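# Index turntable one hole clockwise, seat plunger pin

## Task

Rotate the turntable forward by exactly one hole position, going clockwise when viewed from above, so that the plunger's pin drops all the way into the new hole; the fixture must end up standing upright on the deck and neither gripper may still be touching it.

## Robot and tools

Robot: two six-joint arms with parallel grippers, left_arm and right_arm. In the scene frame the origin sits at table-top height midway between the arms, +z points up, +x points out over the table, and left_arm is on the +y side. Calibrated bases: left_arm at (+0.025, +0.326, +0.031) m, quat_wxyz (+1.000, 0, 0, +0.003); right_arm at (-0.004, -0.268, +0.031) m, quat_wxyz (+1.000, 0, 0, -0.018). Both bases have +z up. Each arm's hand pose in a result, end_effector_position (m) and end_effector_quat_wxyz, is given in that arm's own base frame. Fixed cameras and the table use the scene frame. The printed hand pose can be a few cm off, more when the arm is stretched.

Gripper: fingers point along the gripper's +z and close along its y axis. end_effector_position is the spot between the pads, roughly 1 cm short of the tips.

Row layout (used by every moving tool): one flat list of 14 numbers covering both arms, even if only one moves. First left_arm: waist, shoulder, elbow, wrist roll, wrist yaw, wrist pitch, opening; then the same seven for right_arm. Joint values are absolute target angles in radians, matching the Joint positions readout. Stated ranges: waist -2.618 to 3.054, shoulder 0.000 to 3.142, elbow 0.000 to 3.142, wrist roll -2.094 to 2.094, wrist yaw -1.571 to 1.571, wrist pitch -1.571 to 1.571. Real ends may differ by up to 0.059 rad; a target beyond an end by more than that (and beyond the current angle) gets the call rejected, and a target past the true end is clipped, reported as "joint sent to its limit". Opening is absolute on -1 (shut) to +1 (wide open, 0.094 m pad gap); between the extremes the fingers go to where grip_measured would read that value. To keep a gripper unchanged, resend its current command; 0 is a real command, not a no-op.

execute_actions(actions, cameras): actions is a list of actions; each action is a table of up to 15 rows, one row per 1/30 s step, and a short table repeats its final row until 15 steps are filled. Empty list = just report state. cameras selects images: omitted/null/["all"] for all, [] for none; names are cam_head_left, cam_head_right, cam_left_wrist, cam_right_wrist (each 896x504).

move(target, speed, blend, opening_speed, blocking, cameras): target is either one 14-number row or a list of up to 15 rows visited in sequence, all absolute joint/opening targets. Joints are interpolated together, so the hand traces a curve, with no collision avoidance. speed (rad/s, 0.01 to 2, default 0.5) caps the joint with the longest travel; one value or one per target. blend (rad) rounds off intermediate targets; 0 halts at each. opening_speed (per second on the -1..+1 scale, at least 0.2) ramps finger commands; use a low value when closing on fragile items. Finger values of later rows are applied only after everything comes to rest at that row. blocking=false returns after about 0.5 s while motion continues; a new move then takes over from the current path point. Result adds a "move:" line: done, off_target (resting more than 0.035 rad from target), moving, held, or fault, plus limits=held and the worst joint error per arm. done does not prove contact or its absence.

wait(seconds 0 to 10, cameras): lets time run with last commands held; ends early if a running move finishes. stop(cameras): brakes a running move; faster moves need longer to stop. zoom_image(camera, region=[x0,y0,x1,y1] pixels, origin top-left, at most 504x504): enlarges part of that camera's latest image. read_manual(section): licence text only. finished_scene(scene): ends the current scene, giving its number; irreversible.

Result lines: Joint positions / Joint velocities per arm in the row order above, then pad gap (m, m/s); "within noise" means the arm is still. Joint targets shows what joints are currently driven toward; resend them to hold still. Tool commands shows current gripper commands. grip_measured reads the finger opening on the command scale (can read ~1.6 mm wide when empty, narrower when squeezing). Joint torques follow Joint positions order, include gravity, positive toward larger angles; joints 1 to 3 wrap at ±28 N m. "joint command not followed" means a clearance check altered targets. Calls that ran actions also list joint angles at sampled steps.

Motion notes: joint speed is capped and each step's target may lead the measured angle only by 0.202 (waist), 0.258 (shoulder), 0.3 (elbow), 0.573 (wrist pitch), 0.522 (wrist yaw, roll) rad; targets that would shift the hand over 200 mm are scaled back. Tiny joint changes may not start. Grippers squeeze about 50 to 64 N per pad once commanded roughly 0.05 below the first-contact reading; to release, command well above grip_measured.

Avoid: dropping or releasing moving parts, fast impacts, driving far past a contact (which presses hard), arms hitting each other, anything leaving the table, and long holds or stretched poses that heat motors (MOTOR HOT at 75 °C, a fault folds the arm at 90 °C, it goes limp at 100 °C).

Each tool is called after "Emit:" as name(argument=value, ...), one argument or row to a line, values as JSON.

## Session

Emit:
execute_actions(
  actions=[],
)

Scene clock: 0.00 s.
left_arm: end_effector_position=(+0.3695, +0.0210, +0.1447) grip_measured=+1.000 end_effector_quat_wxyz=(+0.691, -0.046, +0.720, +0.036) | right_arm: end_effector_position=(+0.3642, -0.0543, +0.1341) grip_measured=+1.000 end_effector_quat_wxyz=(+0.671, +0.135, +0.726, -0.062)
Joint names: [waist, shoulder, elbow, wrist roll, wrist yaw, wrist pitch]
Joint positions: left_arm=[-0.002 1.545 0.182 -0.017 -0.116 1.321 0.094] | right_arm=[-0.036 1.532 0.189 0.115 0.24 1.248 0.094]
Joint velocities: within noise
Joint torques (N m): no reading
Heat: left arm: 33 °C; right arm: 32 °C.
Joint targets: left_arm=[-0.002 1.540 0.186 -0.017 -0.116 1.320] | right_arm=[-0.036 1.528 0.192 0.114 0.240 1.243]
Tool commands: left_gripper/opening=+1.0 right_gripper/opening=+1.0

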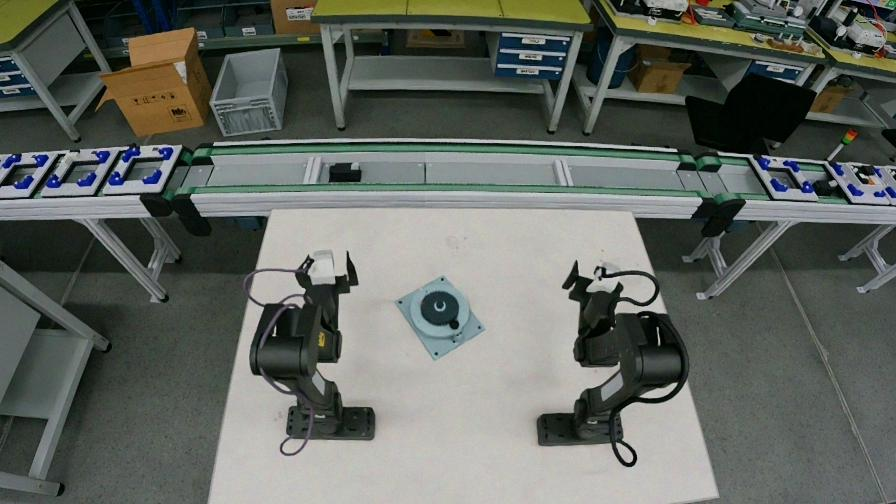

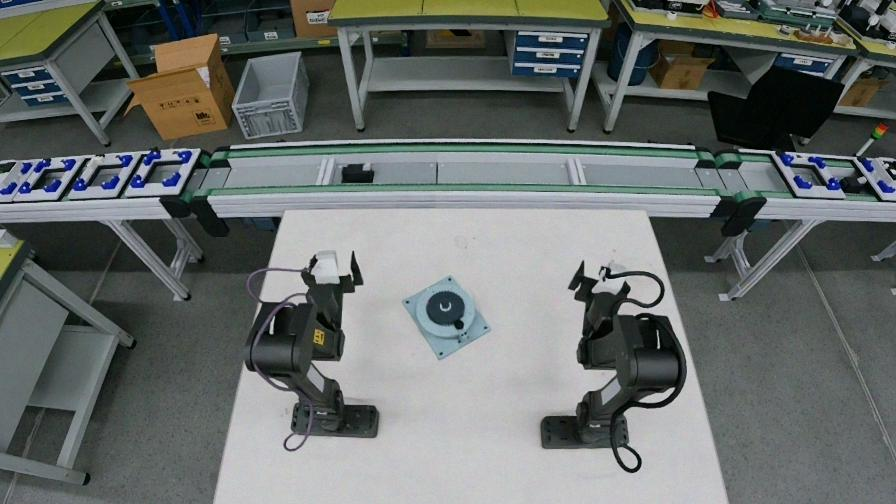

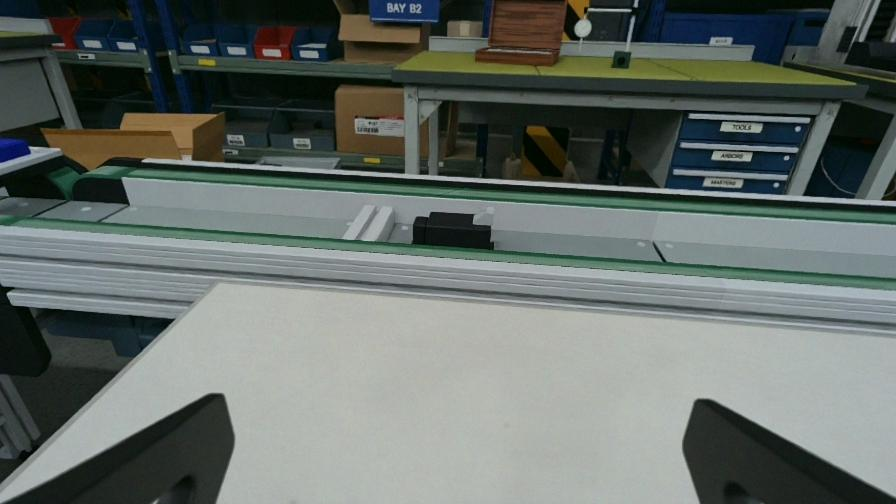

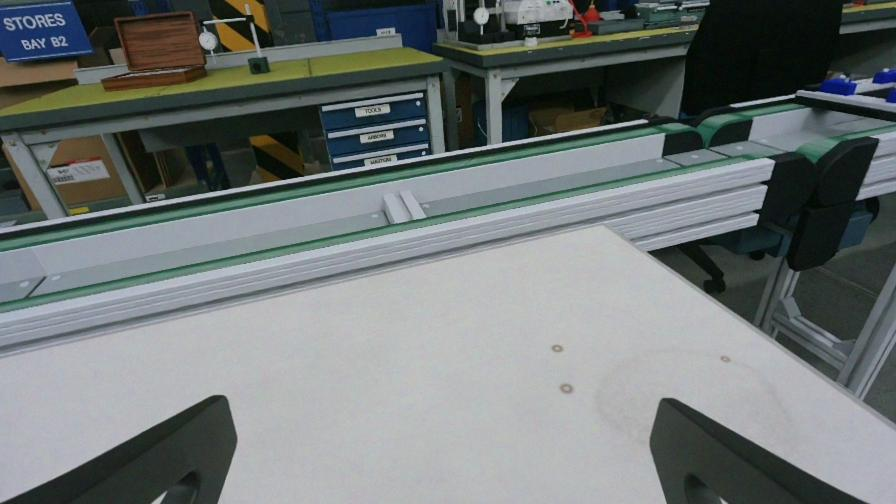

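Emit:
zoom_image(
  camera="cam_head_left",
  region=[380, 265, 500, 365],
)

Emit:
zoom_image(
  camera="cam_head_right",
  region=[390, 265, 510, 365],
)

Scaled by 4.200 from the camera's 896x504 image, which has a finer 1280x720 frame.

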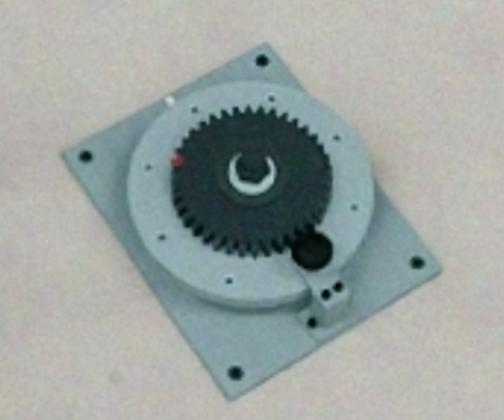

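Scaled by 4.200 from the camera's 896x504 image, which has a finer 1280x720 frame.

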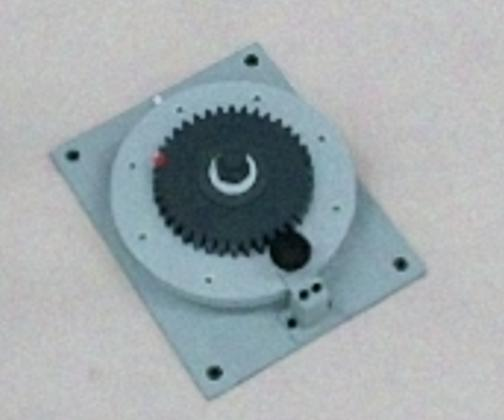

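Emit:
move(
  target=[-0.83, 1.70, 1.718, 0, 0, -1.418, 1, -0.036, 1.528, 0.192, 0.114, 0.24, 1.243, 1],
  speed=1.0,
)

Scene clock: 64.40 s.
left_arm: end_effector_position=(+0.2303, -0.2477, +0.1980) grip_measured=+1.000 end_effector_quat_wxyz=(+0.082, +0.396, +0.914, -0.033) | right_arm: end_effector_position=(+0.3642, -0.0543, +0.1341) grip_measured=+1.000 end_effector_quat_wxyz=(+0.671, +0.135, +0.726, -0.062)
Joint names: [waist, shoulder, elbow, wrist roll, wrist yaw, wrist pitch]
Joint positions: left_arm=[-0.828 1.685 1.692 -0.01 -0.006 -1.401 0.094] | right_arm=[-0.036 1.532 0.189 0.115 0.24 1.248 0.094]
Joint velocities: within noise
Joint torques (N m): left_arm=[-0.2 -6.31 7.1 0.13 0.04 0.57] | right_arm=[-0.13 -4.59 6.08 0.01 -0.01 1.7]
Heat: left arm: 33 °C; right arm: 34 °C.
Joint targets: left_arm=[-0.830 1.700 1.718 0.000 0.000 -1.418] | right_arm=[-0.036 1.528 0.192 0.114 0.240 1.243]
move: done

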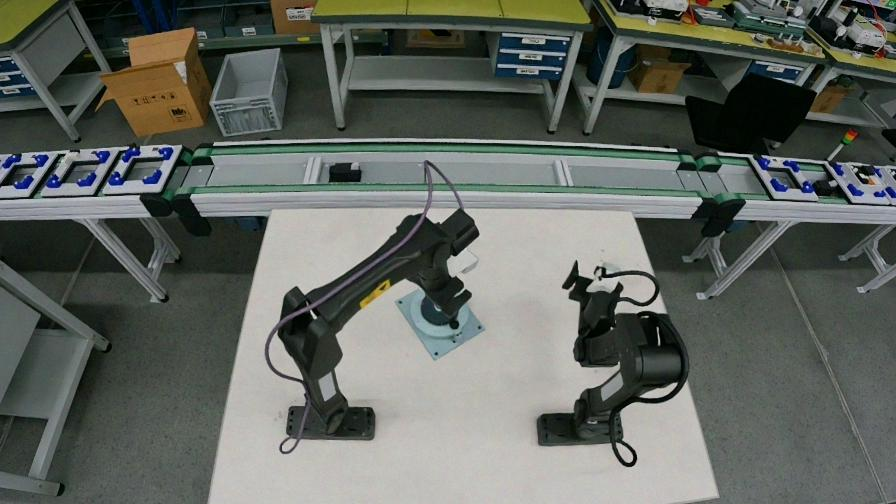

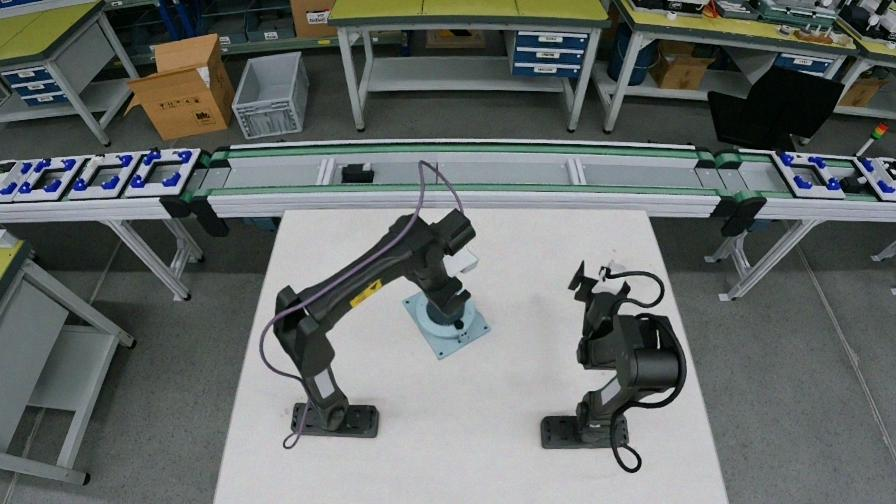

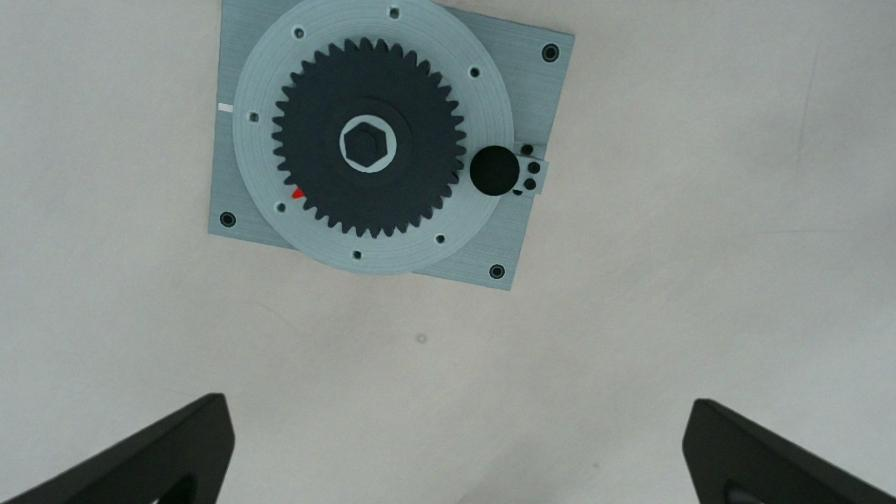

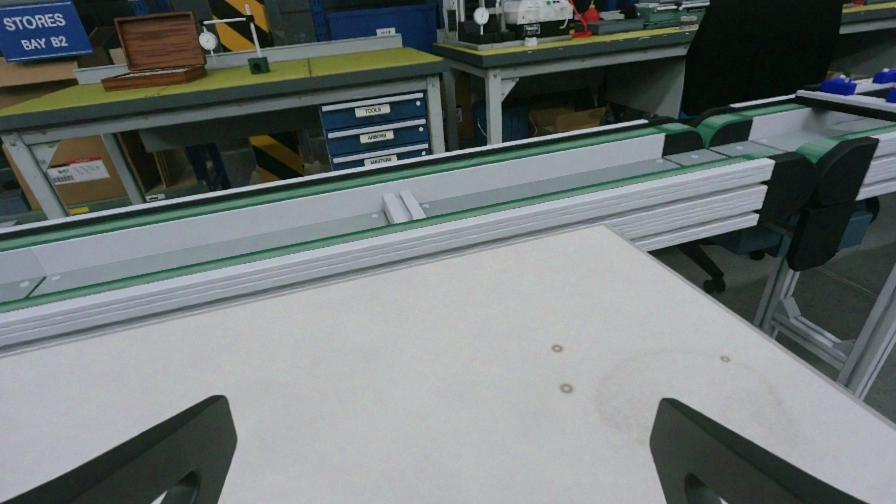

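Emit:
move(
  target=[-0.83, 1.70, 1.718, 0, 0, -1.418, 1, -0.15, 1.528, 0.192, 0, -1.3, 1.2, 1],
  speed=1.0,
  cameras=["cam_right_wrist"],
)

Emit:
zoom_image(
  camera="cam_left_wrist",
  region=[200, 0, 600, 300],
)

Scene clock: 100.57 s.
left_arm: end_effector_position=(+0.2301, -0.2475, +0.1979) grip_measured=+1.000 end_effector_quat_wxyz=(+0.081, +0.396, +0.914, -0.033) | right_arm: end_effector_position=(+0.2648, +0.1362, +0.1422) grip_measured=+1.000 end_effector_quat_wxyz=(+0.558, -0.350, +0.629, +0.414)
Joint names: [waist, shoulder, elbow, wrist roll, wrist yaw, wrist pitch]
Joint positions: left_arm=[-0.828 1.685 1.692 -0.009 -0.006 -1.402 0.094] | right_arm=[-0.141 1.532 0.189 0.011 -1.286 1.218 0.094]
Joint velocities: within noise
Joint torques (N m): left_arm=[-0.18 -6.24 7.02 0.11 0.04 0.57] | right_arm=[-0.9 -4.08 5.6 -0.09 -0.19 1.14]
Heat: left arm: 33 °C; right arm: 35 °C.
Joint targets: left_arm=[-0.830 1.700 1.718 0.000 0.000 -1.418] | right_arm=[-0.150 1.528 0.192 0.000 -1.300 1.200]
move: done
Images, in order (width x height): cam_right_wrist 896x504.

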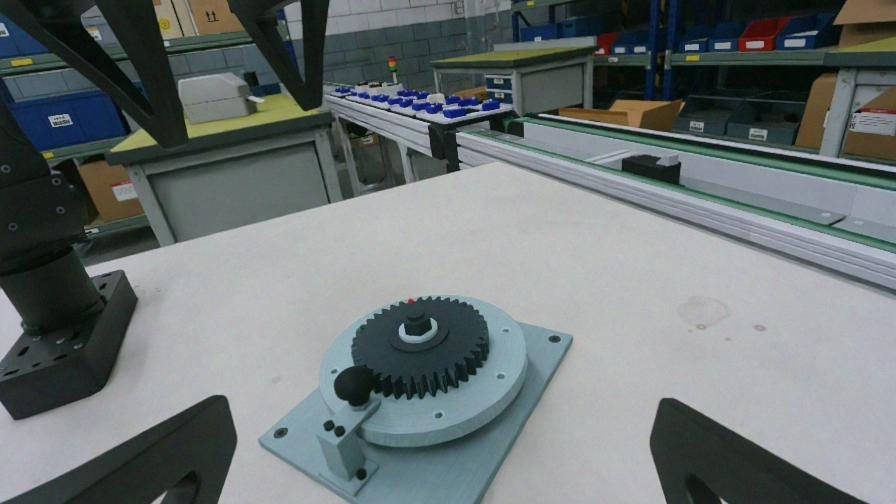

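This scene's latest camera images include none from cam_left_wrist. They are from: cam_right_wrist. cam_left_wrist's image comes with the result of a call that names it in "cameras".

Emit:
zoom_image(
  camera="cam_right_wrist",
  region=[250, 270, 590, 504],
)

Emit:
wait(
  seconds=0.1,
  cameras=["cam_left_wrist"],
)

Emit:
zoom_image(
  camera="cam_left_wrist",
  region=[200, 0, 600, 300],
)

Scaled by 1.482 from the camera's 896x504 image, which has a finer 1280x720 frame.

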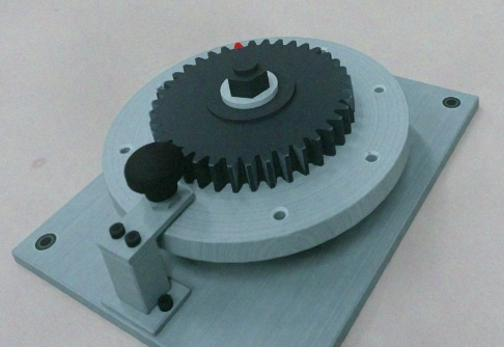

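Scene clock: 107.13 s.
left_arm: end_effector_position=(+0.2301, -0.2475, +0.1979) grip_measured=+1.000 end_effector_quat_wxyz=(+0.081, +0.396, +0.914, -0.033) | right_arm: end_effector_position=(+0.2645, +0.1363, +0.1422) grip_measured=+1.000 end_effector_quat_wxyz=(+0.557, -0.351, +0.628, +0.415)
Joint names: [waist, shoulder, elbow, wrist roll, wrist yaw, wrist pitch]
Joint positions: left_arm=[-0.828 1.685 1.692 -0.009 -0.006 -1.402 0.094] | right_arm=[-0.141 1.532 0.189 0.01 -1.288 1.218 0.094]
Joint velocities: within noise
Joint torques (N m): left_arm=[-0.18 -6.26 7.08 0.12 0.05 0.58] | right_arm=[-0.94 -4.12 5.59 -0.08 -0.2 1.15]
Heat: left arm: 33 °C; right arm: 33 °C.
Joint targets: left_arm=[-0.830 1.700 1.718 0.000 0.000 -1.418] | right_arm=[-0.150 1.528 0.192 0.000 -1.300 1.200]
Tool commands: left_gripper/opening=+1.0 right_gripper/opening=+1.0
wait: 0.10 s; at rest from the start
Images, in order (width x height): cam_left_wrist 896x504.

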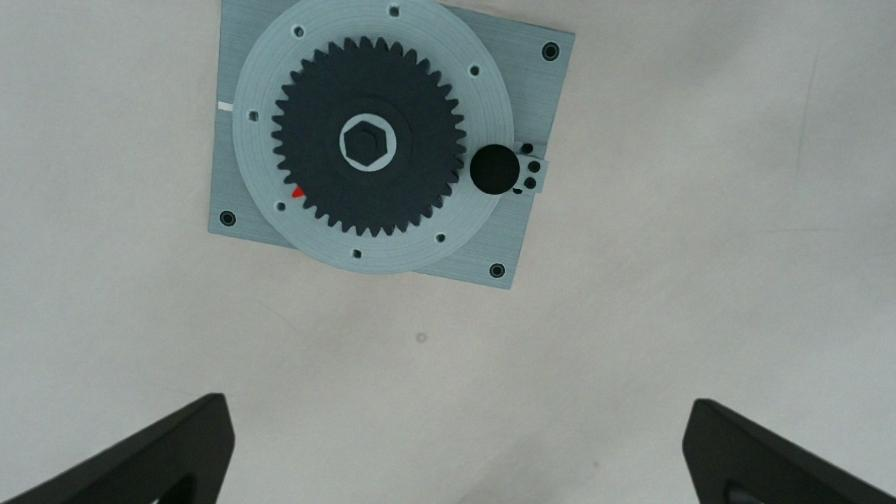

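Scaled by 1.260 from the camera's 896x504 image, which has a finer 1280x720 frame.

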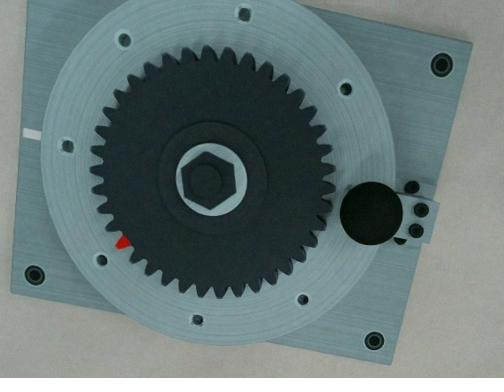

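Emit:
move(
  target=[-0.72, 2.05, 1.829, 0.108, 0, -1.349, 1, 0.876, 1.22, 0.476, 0, 0, 0.044, 1],
  speed=0.8,
)

Scene clock: 199.07 s.
left_arm: end_effector_position=(+0.2871, -0.2523, +0.1081) grip_measured=+1.000 end_effector_quat_wxyz=(-0.013, +0.400, +0.916, +0.007) | right_arm: end_effector_position=(+0.2143, +0.2583, +0.0726) grip_measured=+1.000 end_effector_quat_wxyz=(+0.369, -0.382, +0.828, +0.179)
Joint names: [waist, shoulder, elbow, wrist roll, wrist yaw, wrist pitch]
Joint positions: left_arm=[-0.726 2.032 1.798 0.098 -0.006 -1.367 0.094] | right_arm=[0.869 1.239 0.454 0.01 -0.012 0.06 0.094]
Joint velocities: within noise
Joint torques (N m): left_arm=[0.53 -9.26 7.31 0.13 0.04 0.53] | right_arm=[0.64 -4.96 10.33 -0.08 0.1 1.37]
Heat: left arm: 33 °C; right arm: 32 °C.
Joint targets: left_arm=[-0.720 2.050 1.829 0.108 0.000 -1.349] | right_arm=[0.876 1.220 0.476 0.000 0.000 0.044]
move: done

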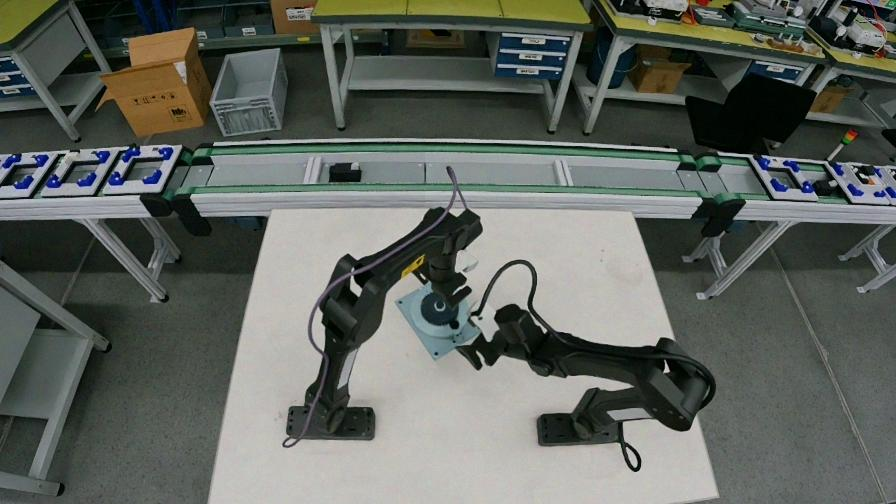

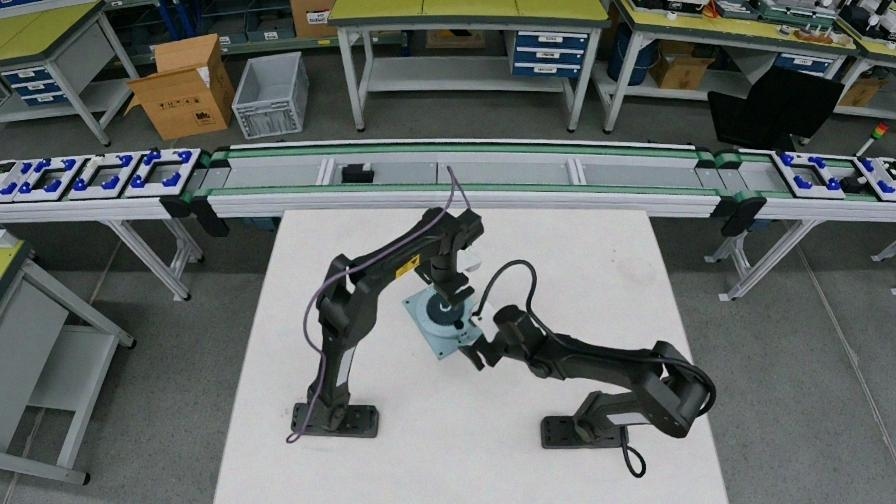

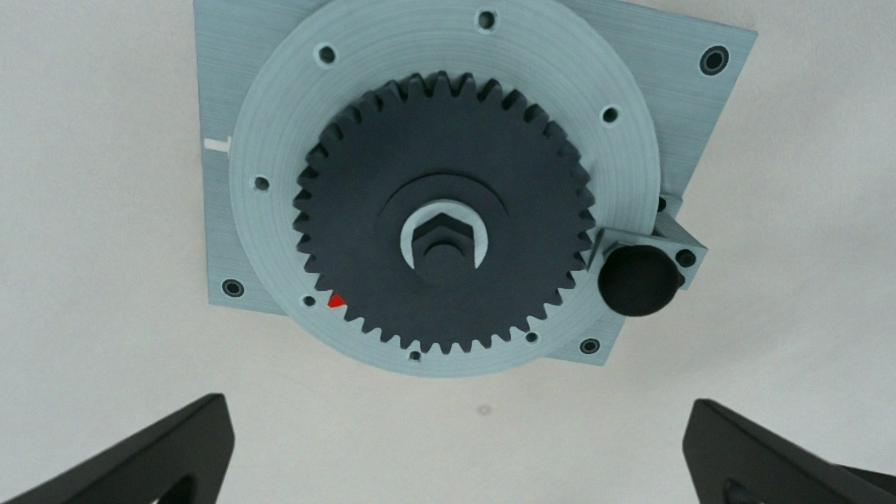

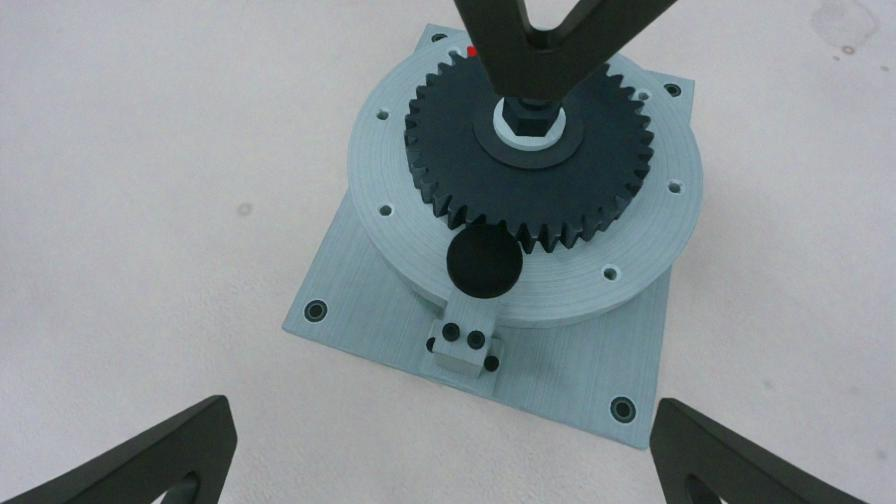

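Emit:
move(
  target=[-0.715, 2.054, 1.679, -0.939, 0, -1.165, 0.2, 0.835, 1.871, 0.199, 0, 0, 1.397, 0.4],
  speed=0.7,
)

Scene clock: 279.53 s.
left_arm: end_effector_position=(+0.3016, -0.2642, +0.0818) grip_measured=+0.202 end_effector_quat_wxyz=(+0.018, -0.102, +0.994, -0.018) | right_arm: end_effector_position=(+0.2470, +0.2820, +0.0593) grip_measured=+0.402 end_effector_quat_wxyz=(+0.554, -0.324, +0.723, +0.256)
Joint names: [waist, shoulder, elbow, wrist roll, wrist yaw, wrist pitch]
Joint positions: left_arm=[-0.723 2.032 1.693 -0.928 -0.003 -1.181 0.056] | right_arm=[0.844 1.856 0.205 0.009 -0.01 1.391 0.066]
Joint velocities: within noise
Joint torques (N m): left_arm=[0.65 -9.02 3.93 -0.11 0.03 0.7] | right_arm=[-0.91 -4.46 3.19 -0.09 0.1 1.81]
Heat: left arm: 33 °C; right arm: 34 °C.
Joint targets: left_arm=[-0.715 2.054 1.679 -0.939 0.000 -1.165] | right_arm=[0.835 1.871 0.199 0.000 0.000 1.397]
move: done

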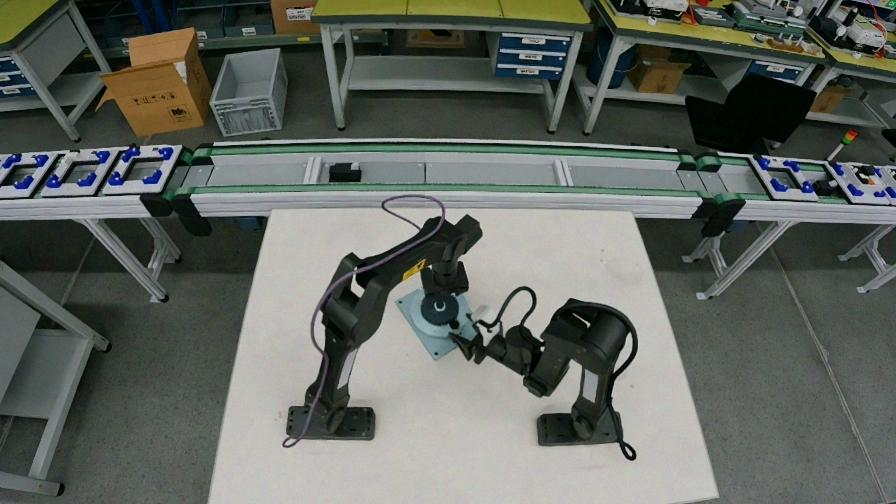

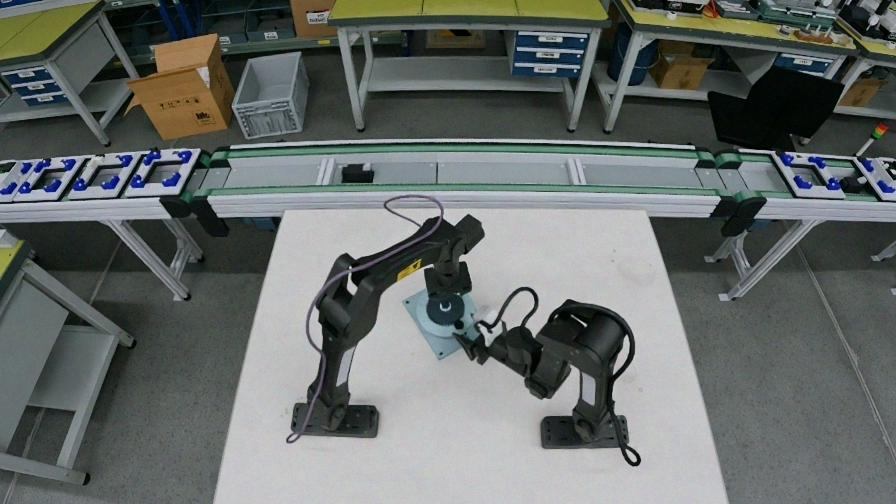

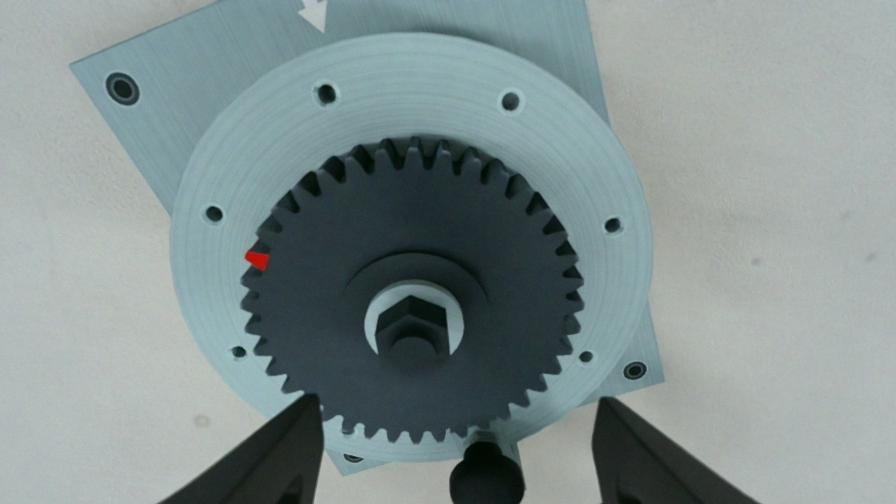

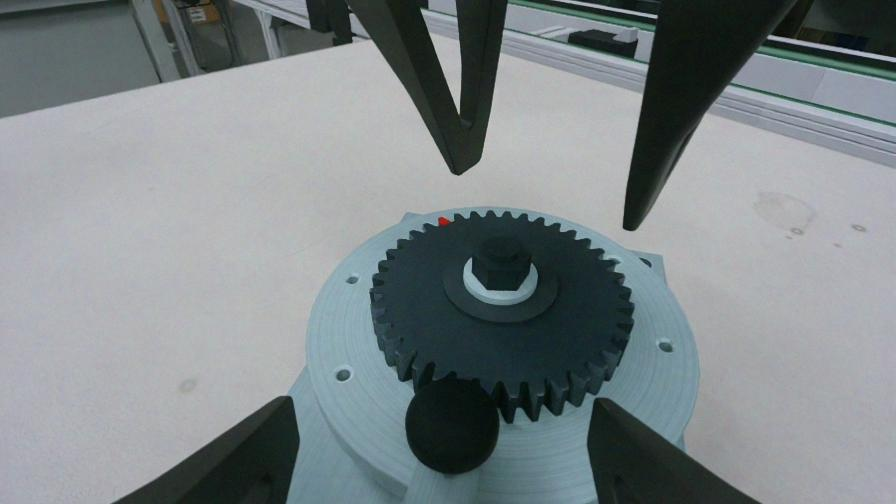

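Emit:
move(
  target=[-0.717, 2.073, 1.59, -0.939, 0, -1.085, 0.2, 0.829, 2.12, 0.31, 0, 0, 1.492, 0.2],
  speed=0.3,
)

Scene clock: 312.83 s.
left_arm: end_effector_position=(+0.2963, -0.2596, +0.0519) grip_measured=+0.202 end_effector_quat_wxyz=(+0.008, -0.103, +0.995, -0.007) | right_arm: end_effector_position=(+0.2629, +0.2964, +0.0258) grip_measured=+0.202 end_effector_quat_wxyz=(+0.547, -0.326, +0.730, +0.250)
Joint names: [waist, shoulder, elbow, wrist roll, wrist yaw, wrist pitch]
Joint positions: left_arm=[-0.723 2.052 1.603 -0.93 -0.003 -1.101 0.056] | right_arm=[0.839 2.096 0.305 0.007 -0.009 1.509 0.056]
Joint velocities: within noise
Joint torques (N m): left_arm=[0.49 -9.17 3.88 -0.09 0.02 0.61] | right_arm=[-1.05 -5.07 3.32 -0.06 0.06 1.61]
Heat: left arm: 34 °C; right arm: 35 °C.
Joint targets: left_arm=[-0.717 2.073 1.590 -0.939 0.000 -1.085] | right_arm=[0.829 2.120 0.310 0.000 0.000 1.492]
move: done

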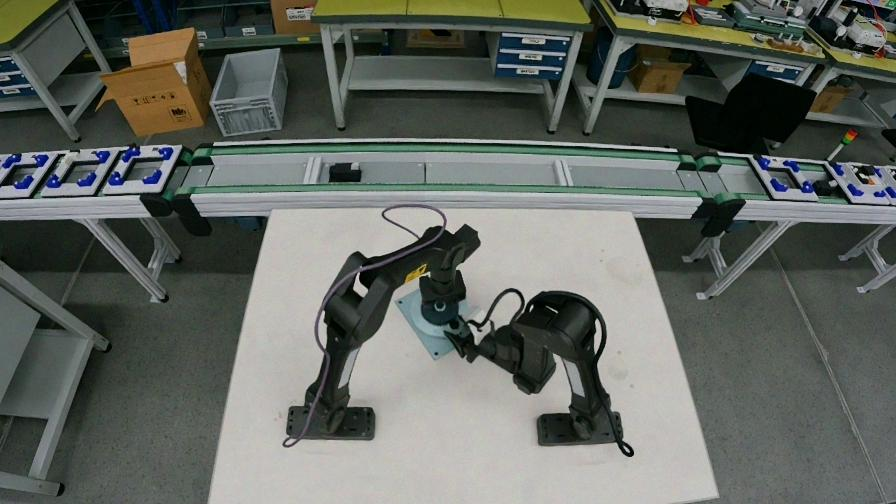

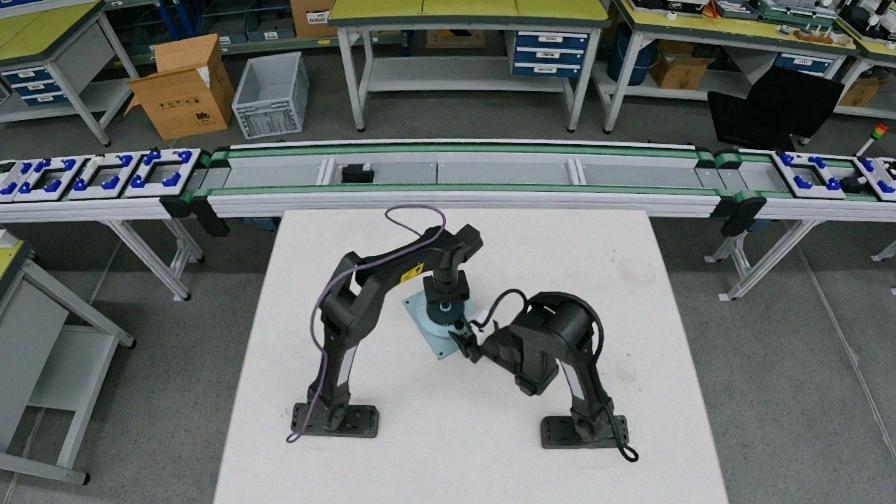

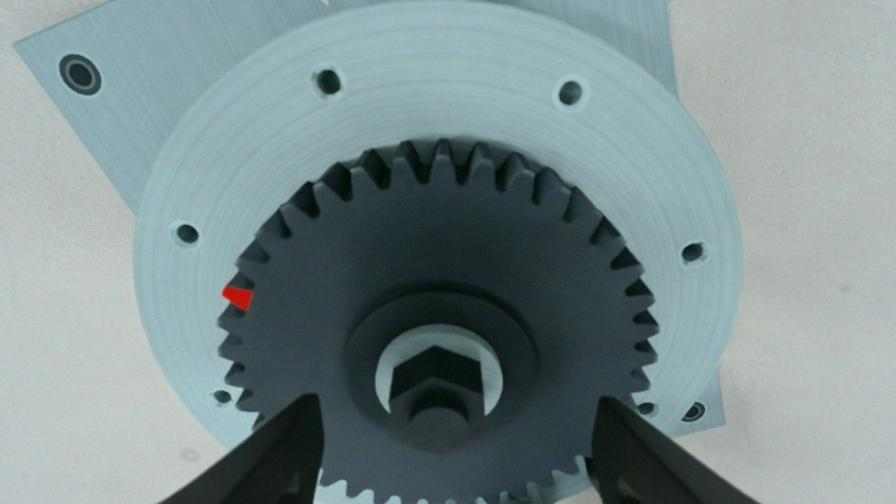

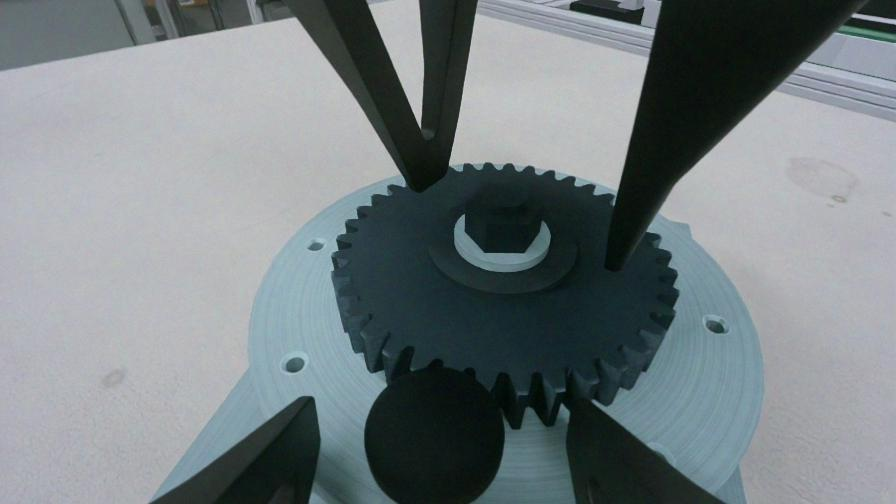

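Emit:
move(
  target=[-0.7055, 2.092, 1.517, -0.939, 0, -1.019, 0.0, 0.829, 2.12, 0.31, 0, 0, 1.492, 0.2],
  speed=0.15,
  cameras=["cam_left_wrist","cam_right_wrist"],
)

Scene clock: 340.77 s.
left_arm: end_effector_position=(+0.2935, -0.2546, +0.0369) grip_measured=+0.001 end_effector_quat_wxyz=(+0.002, -0.106, +0.994, -0.001) | right_arm: end_effector_position=(+0.2629, +0.2964, +0.0257) grip_measured=+0.202 end_effector_quat_wxyz=(+0.547, -0.326, +0.730, +0.250)
Joint names: [waist, shoulder, elbow, wrist roll, wrist yaw, wrist pitch]
Joint positions: left_arm=[-0.717 2.061 1.556 -0.931 -0.001 -1.061 0.047] | right_arm=[0.839 2.096 0.305 0.006 -0.009 1.51 0.056]
Joint velocities: within noise
Joint torques (N m): left_arm=[1.02 -8.2 1.94 -0.1 0 0.92] | right_arm=[-1.01 -5.11 3.3 -0.04 0.08 1.6]
Heat: left arm: 36 °C; right arm: 34 °C.
Joint targets: left_arm=[-0.705 2.092 1.517 -0.939 0.000 -1.019] | right_arm=[0.829 2.120 0.310 0.000 0.000 1.492]
move: off_target (left_arm); left_arm: the wrist pitch is farthest, 0.042 rad from its target
Images, in order (width x height): cam_left_wrist 896x504, cam_right_wrist 896x504.

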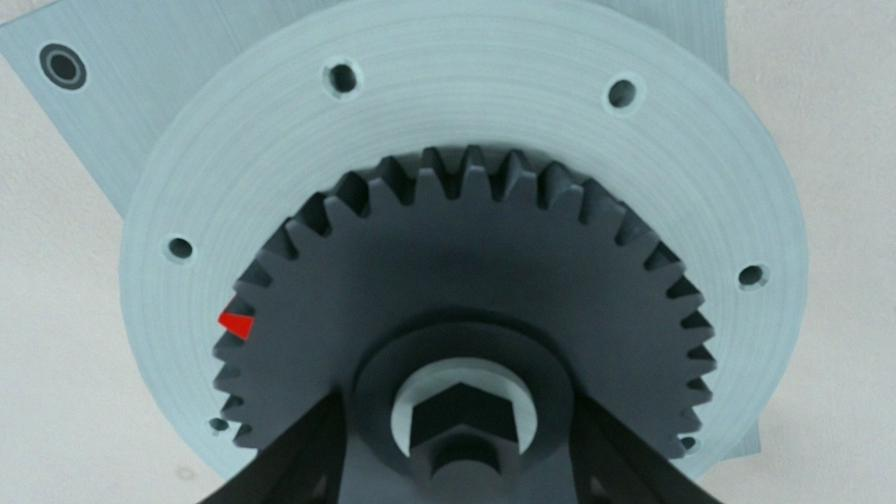

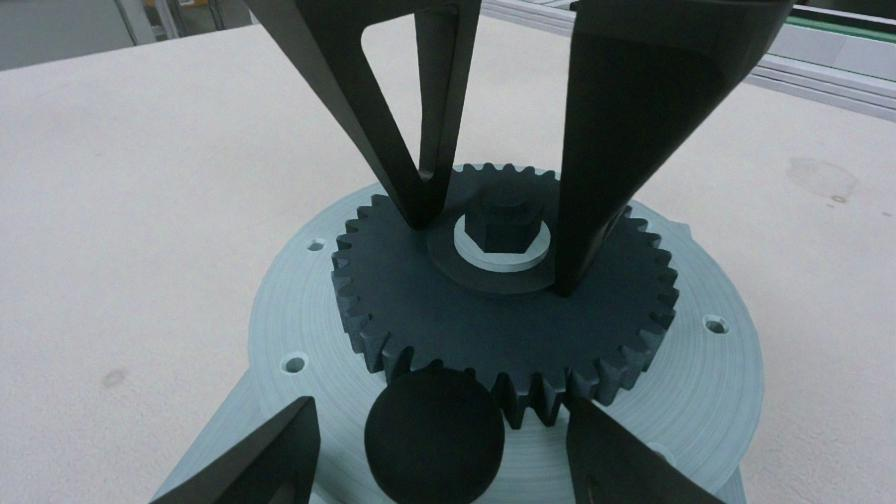

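Emit:
move(
  target=[-0.7055, 2.077, 1.549, -0.939, 0, -1.053, 0.0, 0.829, 2.12, 0.31, 0, 0, 1.492, 0.2],
  speed=0.15,
  cameras=["cam_right_wrist"],
)

Scene clock: 354.00 s.
left_arm: end_effector_position=(+0.2935, -0.2546, +0.0371) grip_measured=+0.001 end_effector_quat_wxyz=(+0.002, -0.107, +0.994, -0.001) | right_arm: end_effector_position=(+0.2629, +0.2964, +0.0257) grip_measured=+0.202 end_effector_quat_wxyz=(+0.547, -0.326, +0.730, +0.250)
Joint names: [waist, shoulder, elbow, wrist roll, wrist yaw, wrist pitch]
Joint positions: left_arm=[-0.717 2.061 1.556 -0.931 -0.001 -1.061 0.047] | right_arm=[0.839 2.096 0.305 0.006 -0.009 1.51 0.056]
Joint velocities: within noise
Joint torques (N m): left_arm=[0.98 -9.51 4.3 -0.08 0 0.51] | right_arm=[-1.02 -5.08 3.3 -0.03 0.07 1.6]
Heat: left arm: 35 °C; right arm: 34 °C.
Joint targets: left_arm=[-0.705 2.077 1.549 -0.939 0.000 -1.053] | right_arm=[0.829 2.120 0.310 0.000 0.000 1.492]
move: done
Images, in order (width x height): cam_right_wrist 896x504.

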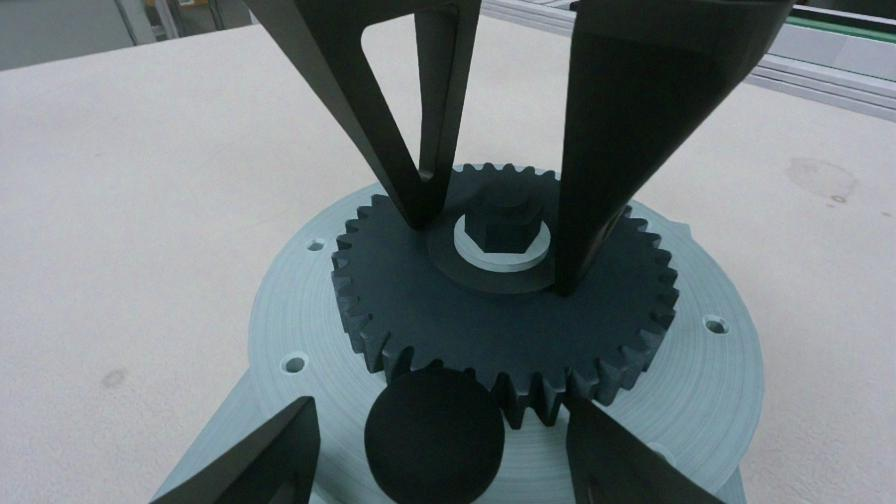

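Emit:
move(
  target=[-0.7055, 2.073, 1.58, -0.939, 0, -1.083, 0.0, 0.829, 2.12, 0.31, 0, 0, 1.492, 0.2],
  speed=0.15,
  cameras=["cam_right_wrist","cam_left_wrist"],
)

Scene clock: 362.17 s.
left_arm: end_effector_position=(+0.2941, -0.2545, +0.0384) grip_measured=+0.001 end_effector_quat_wxyz=(+0.001, -0.108, +0.994, -0.002) | right_arm: end_effector_position=(+0.2629, +0.2964, +0.0257) grip_measured=+0.202 end_effector_quat_wxyz=(+0.547, -0.326, +0.730, +0.250)
Joint names: [waist, shoulder, elbow, wrist roll, wrist yaw, wrist pitch]
Joint positions: left_arm=[-0.715 2.061 1.561 -0.931 0.002 -1.067 0.047] | right_arm=[0.839 2.096 0.305 0.006 -0.009 1.51 0.056]
Joint velocities: within noise
Joint torques (N m): left_arm=[0.77 -9.96 6.27 -0.07 -0.02 0.22] | right_arm=[-1.03 -5.08 3.28 -0.04 0.08 1.59]
Heat: left arm: 35 °C; right arm: 34 °C.
Joint targets: left_arm=[-0.705 2.073 1.580 -0.939 0.000 -1.083] | right_arm=[0.829 2.120 0.310 0.000 0.000 1.492]
move: done
Images, in order (width x height): cam_left_wrist 896x504, cam_right_wrist 896x504.

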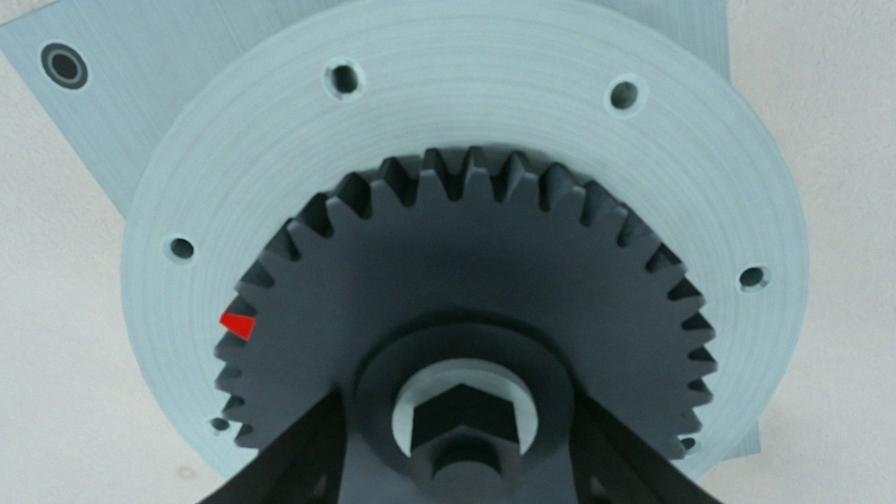

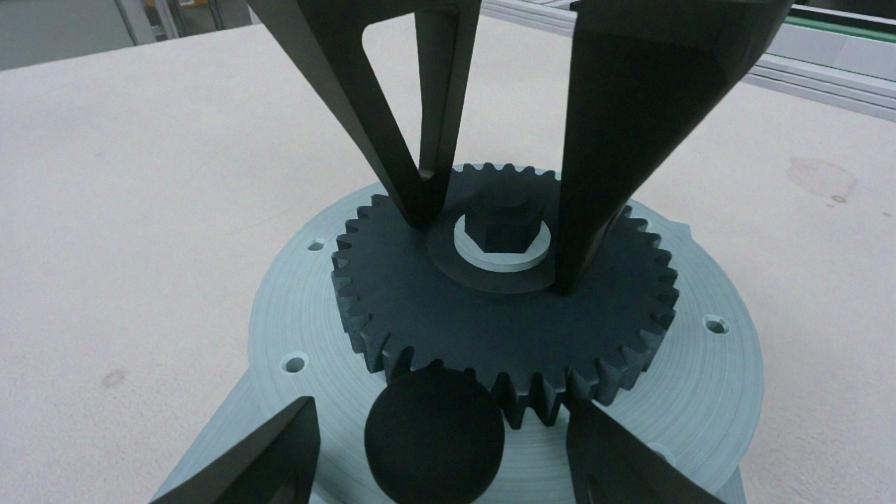

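Emit:
move(
  target=[-0.7055, 2.066, 1.596, -0.939, 0, -1.099, 0.0, 0.829, 2.12, 0.31, 0, 0, 1.492, 0.2],
  speed=0.15,
  cameras=["cam_right_wrist","cam_left_wrist"],
)

Scene clock: 367.73 s.
left_arm: end_effector_position=(+0.2940, -0.2534, +0.0403) grip_measured=+0.001 end_effector_quat_wxyz=(-0.001, -0.109, +0.994, +0.000) | right_arm: end_effector_position=(+0.2629, +0.2964, +0.0257) grip_measured=+0.202 end_effector_quat_wxyz=(+0.547, -0.326, +0.730, +0.250)
Joint names: [waist, shoulder, elbow, wrist roll, wrist yaw, wrist pitch]
Joint positions: left_arm=[-0.713 2.061 1.569 -0.931 0.002 -1.08 0.047] | right_arm=[0.839 2.096 0.305 0.006 -0.009 1.51 0.056]
Joint velocities: within noise
Joint torques (N m): left_arm=[0.61 -10.52 6.9 -0.07 -0.01 0.18] | right_arm=[-0.98 -5.09 3.33 -0.04 0.07 1.61]
Heat: left arm: 35 °C; right arm: 34 °C.
Joint targets: left_arm=[-0.706 2.066 1.596 -0.939 0.000 -1.099] | right_arm=[0.829 2.120 0.310 0.000 0.000 1.492]
move: done
Images, in order (width x height): cam_left_wrist 896x504, cam_right_wrist 896x504.

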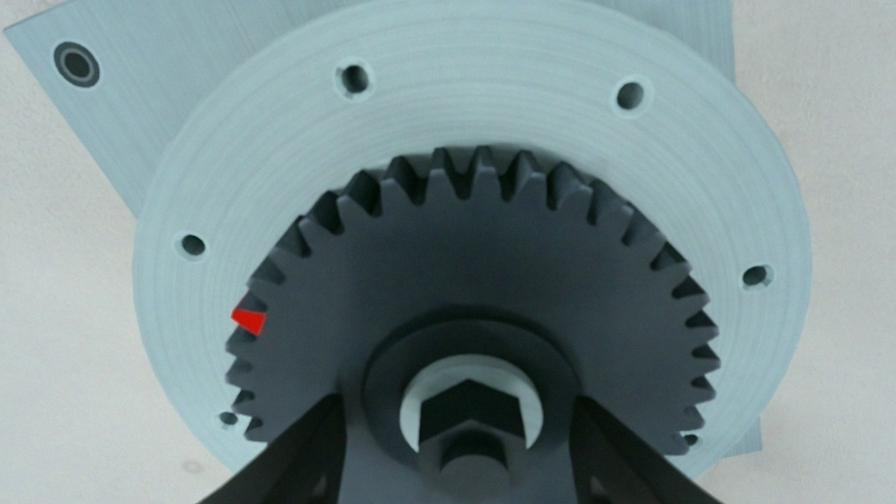

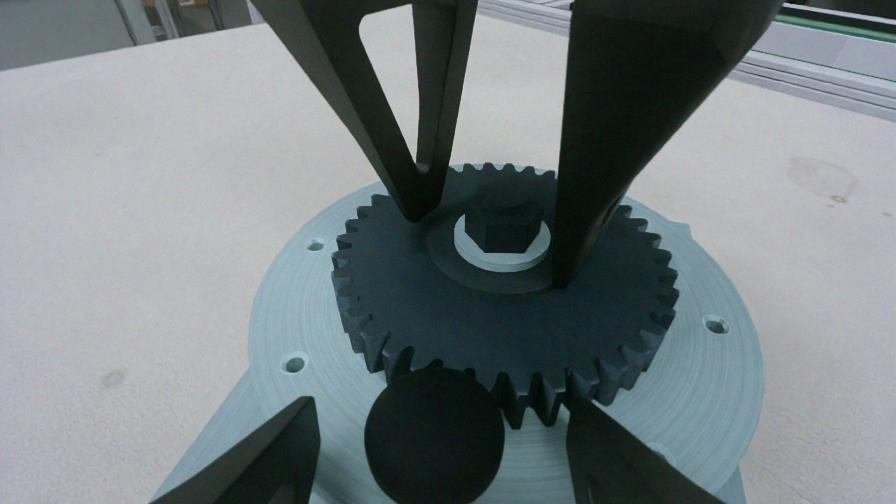

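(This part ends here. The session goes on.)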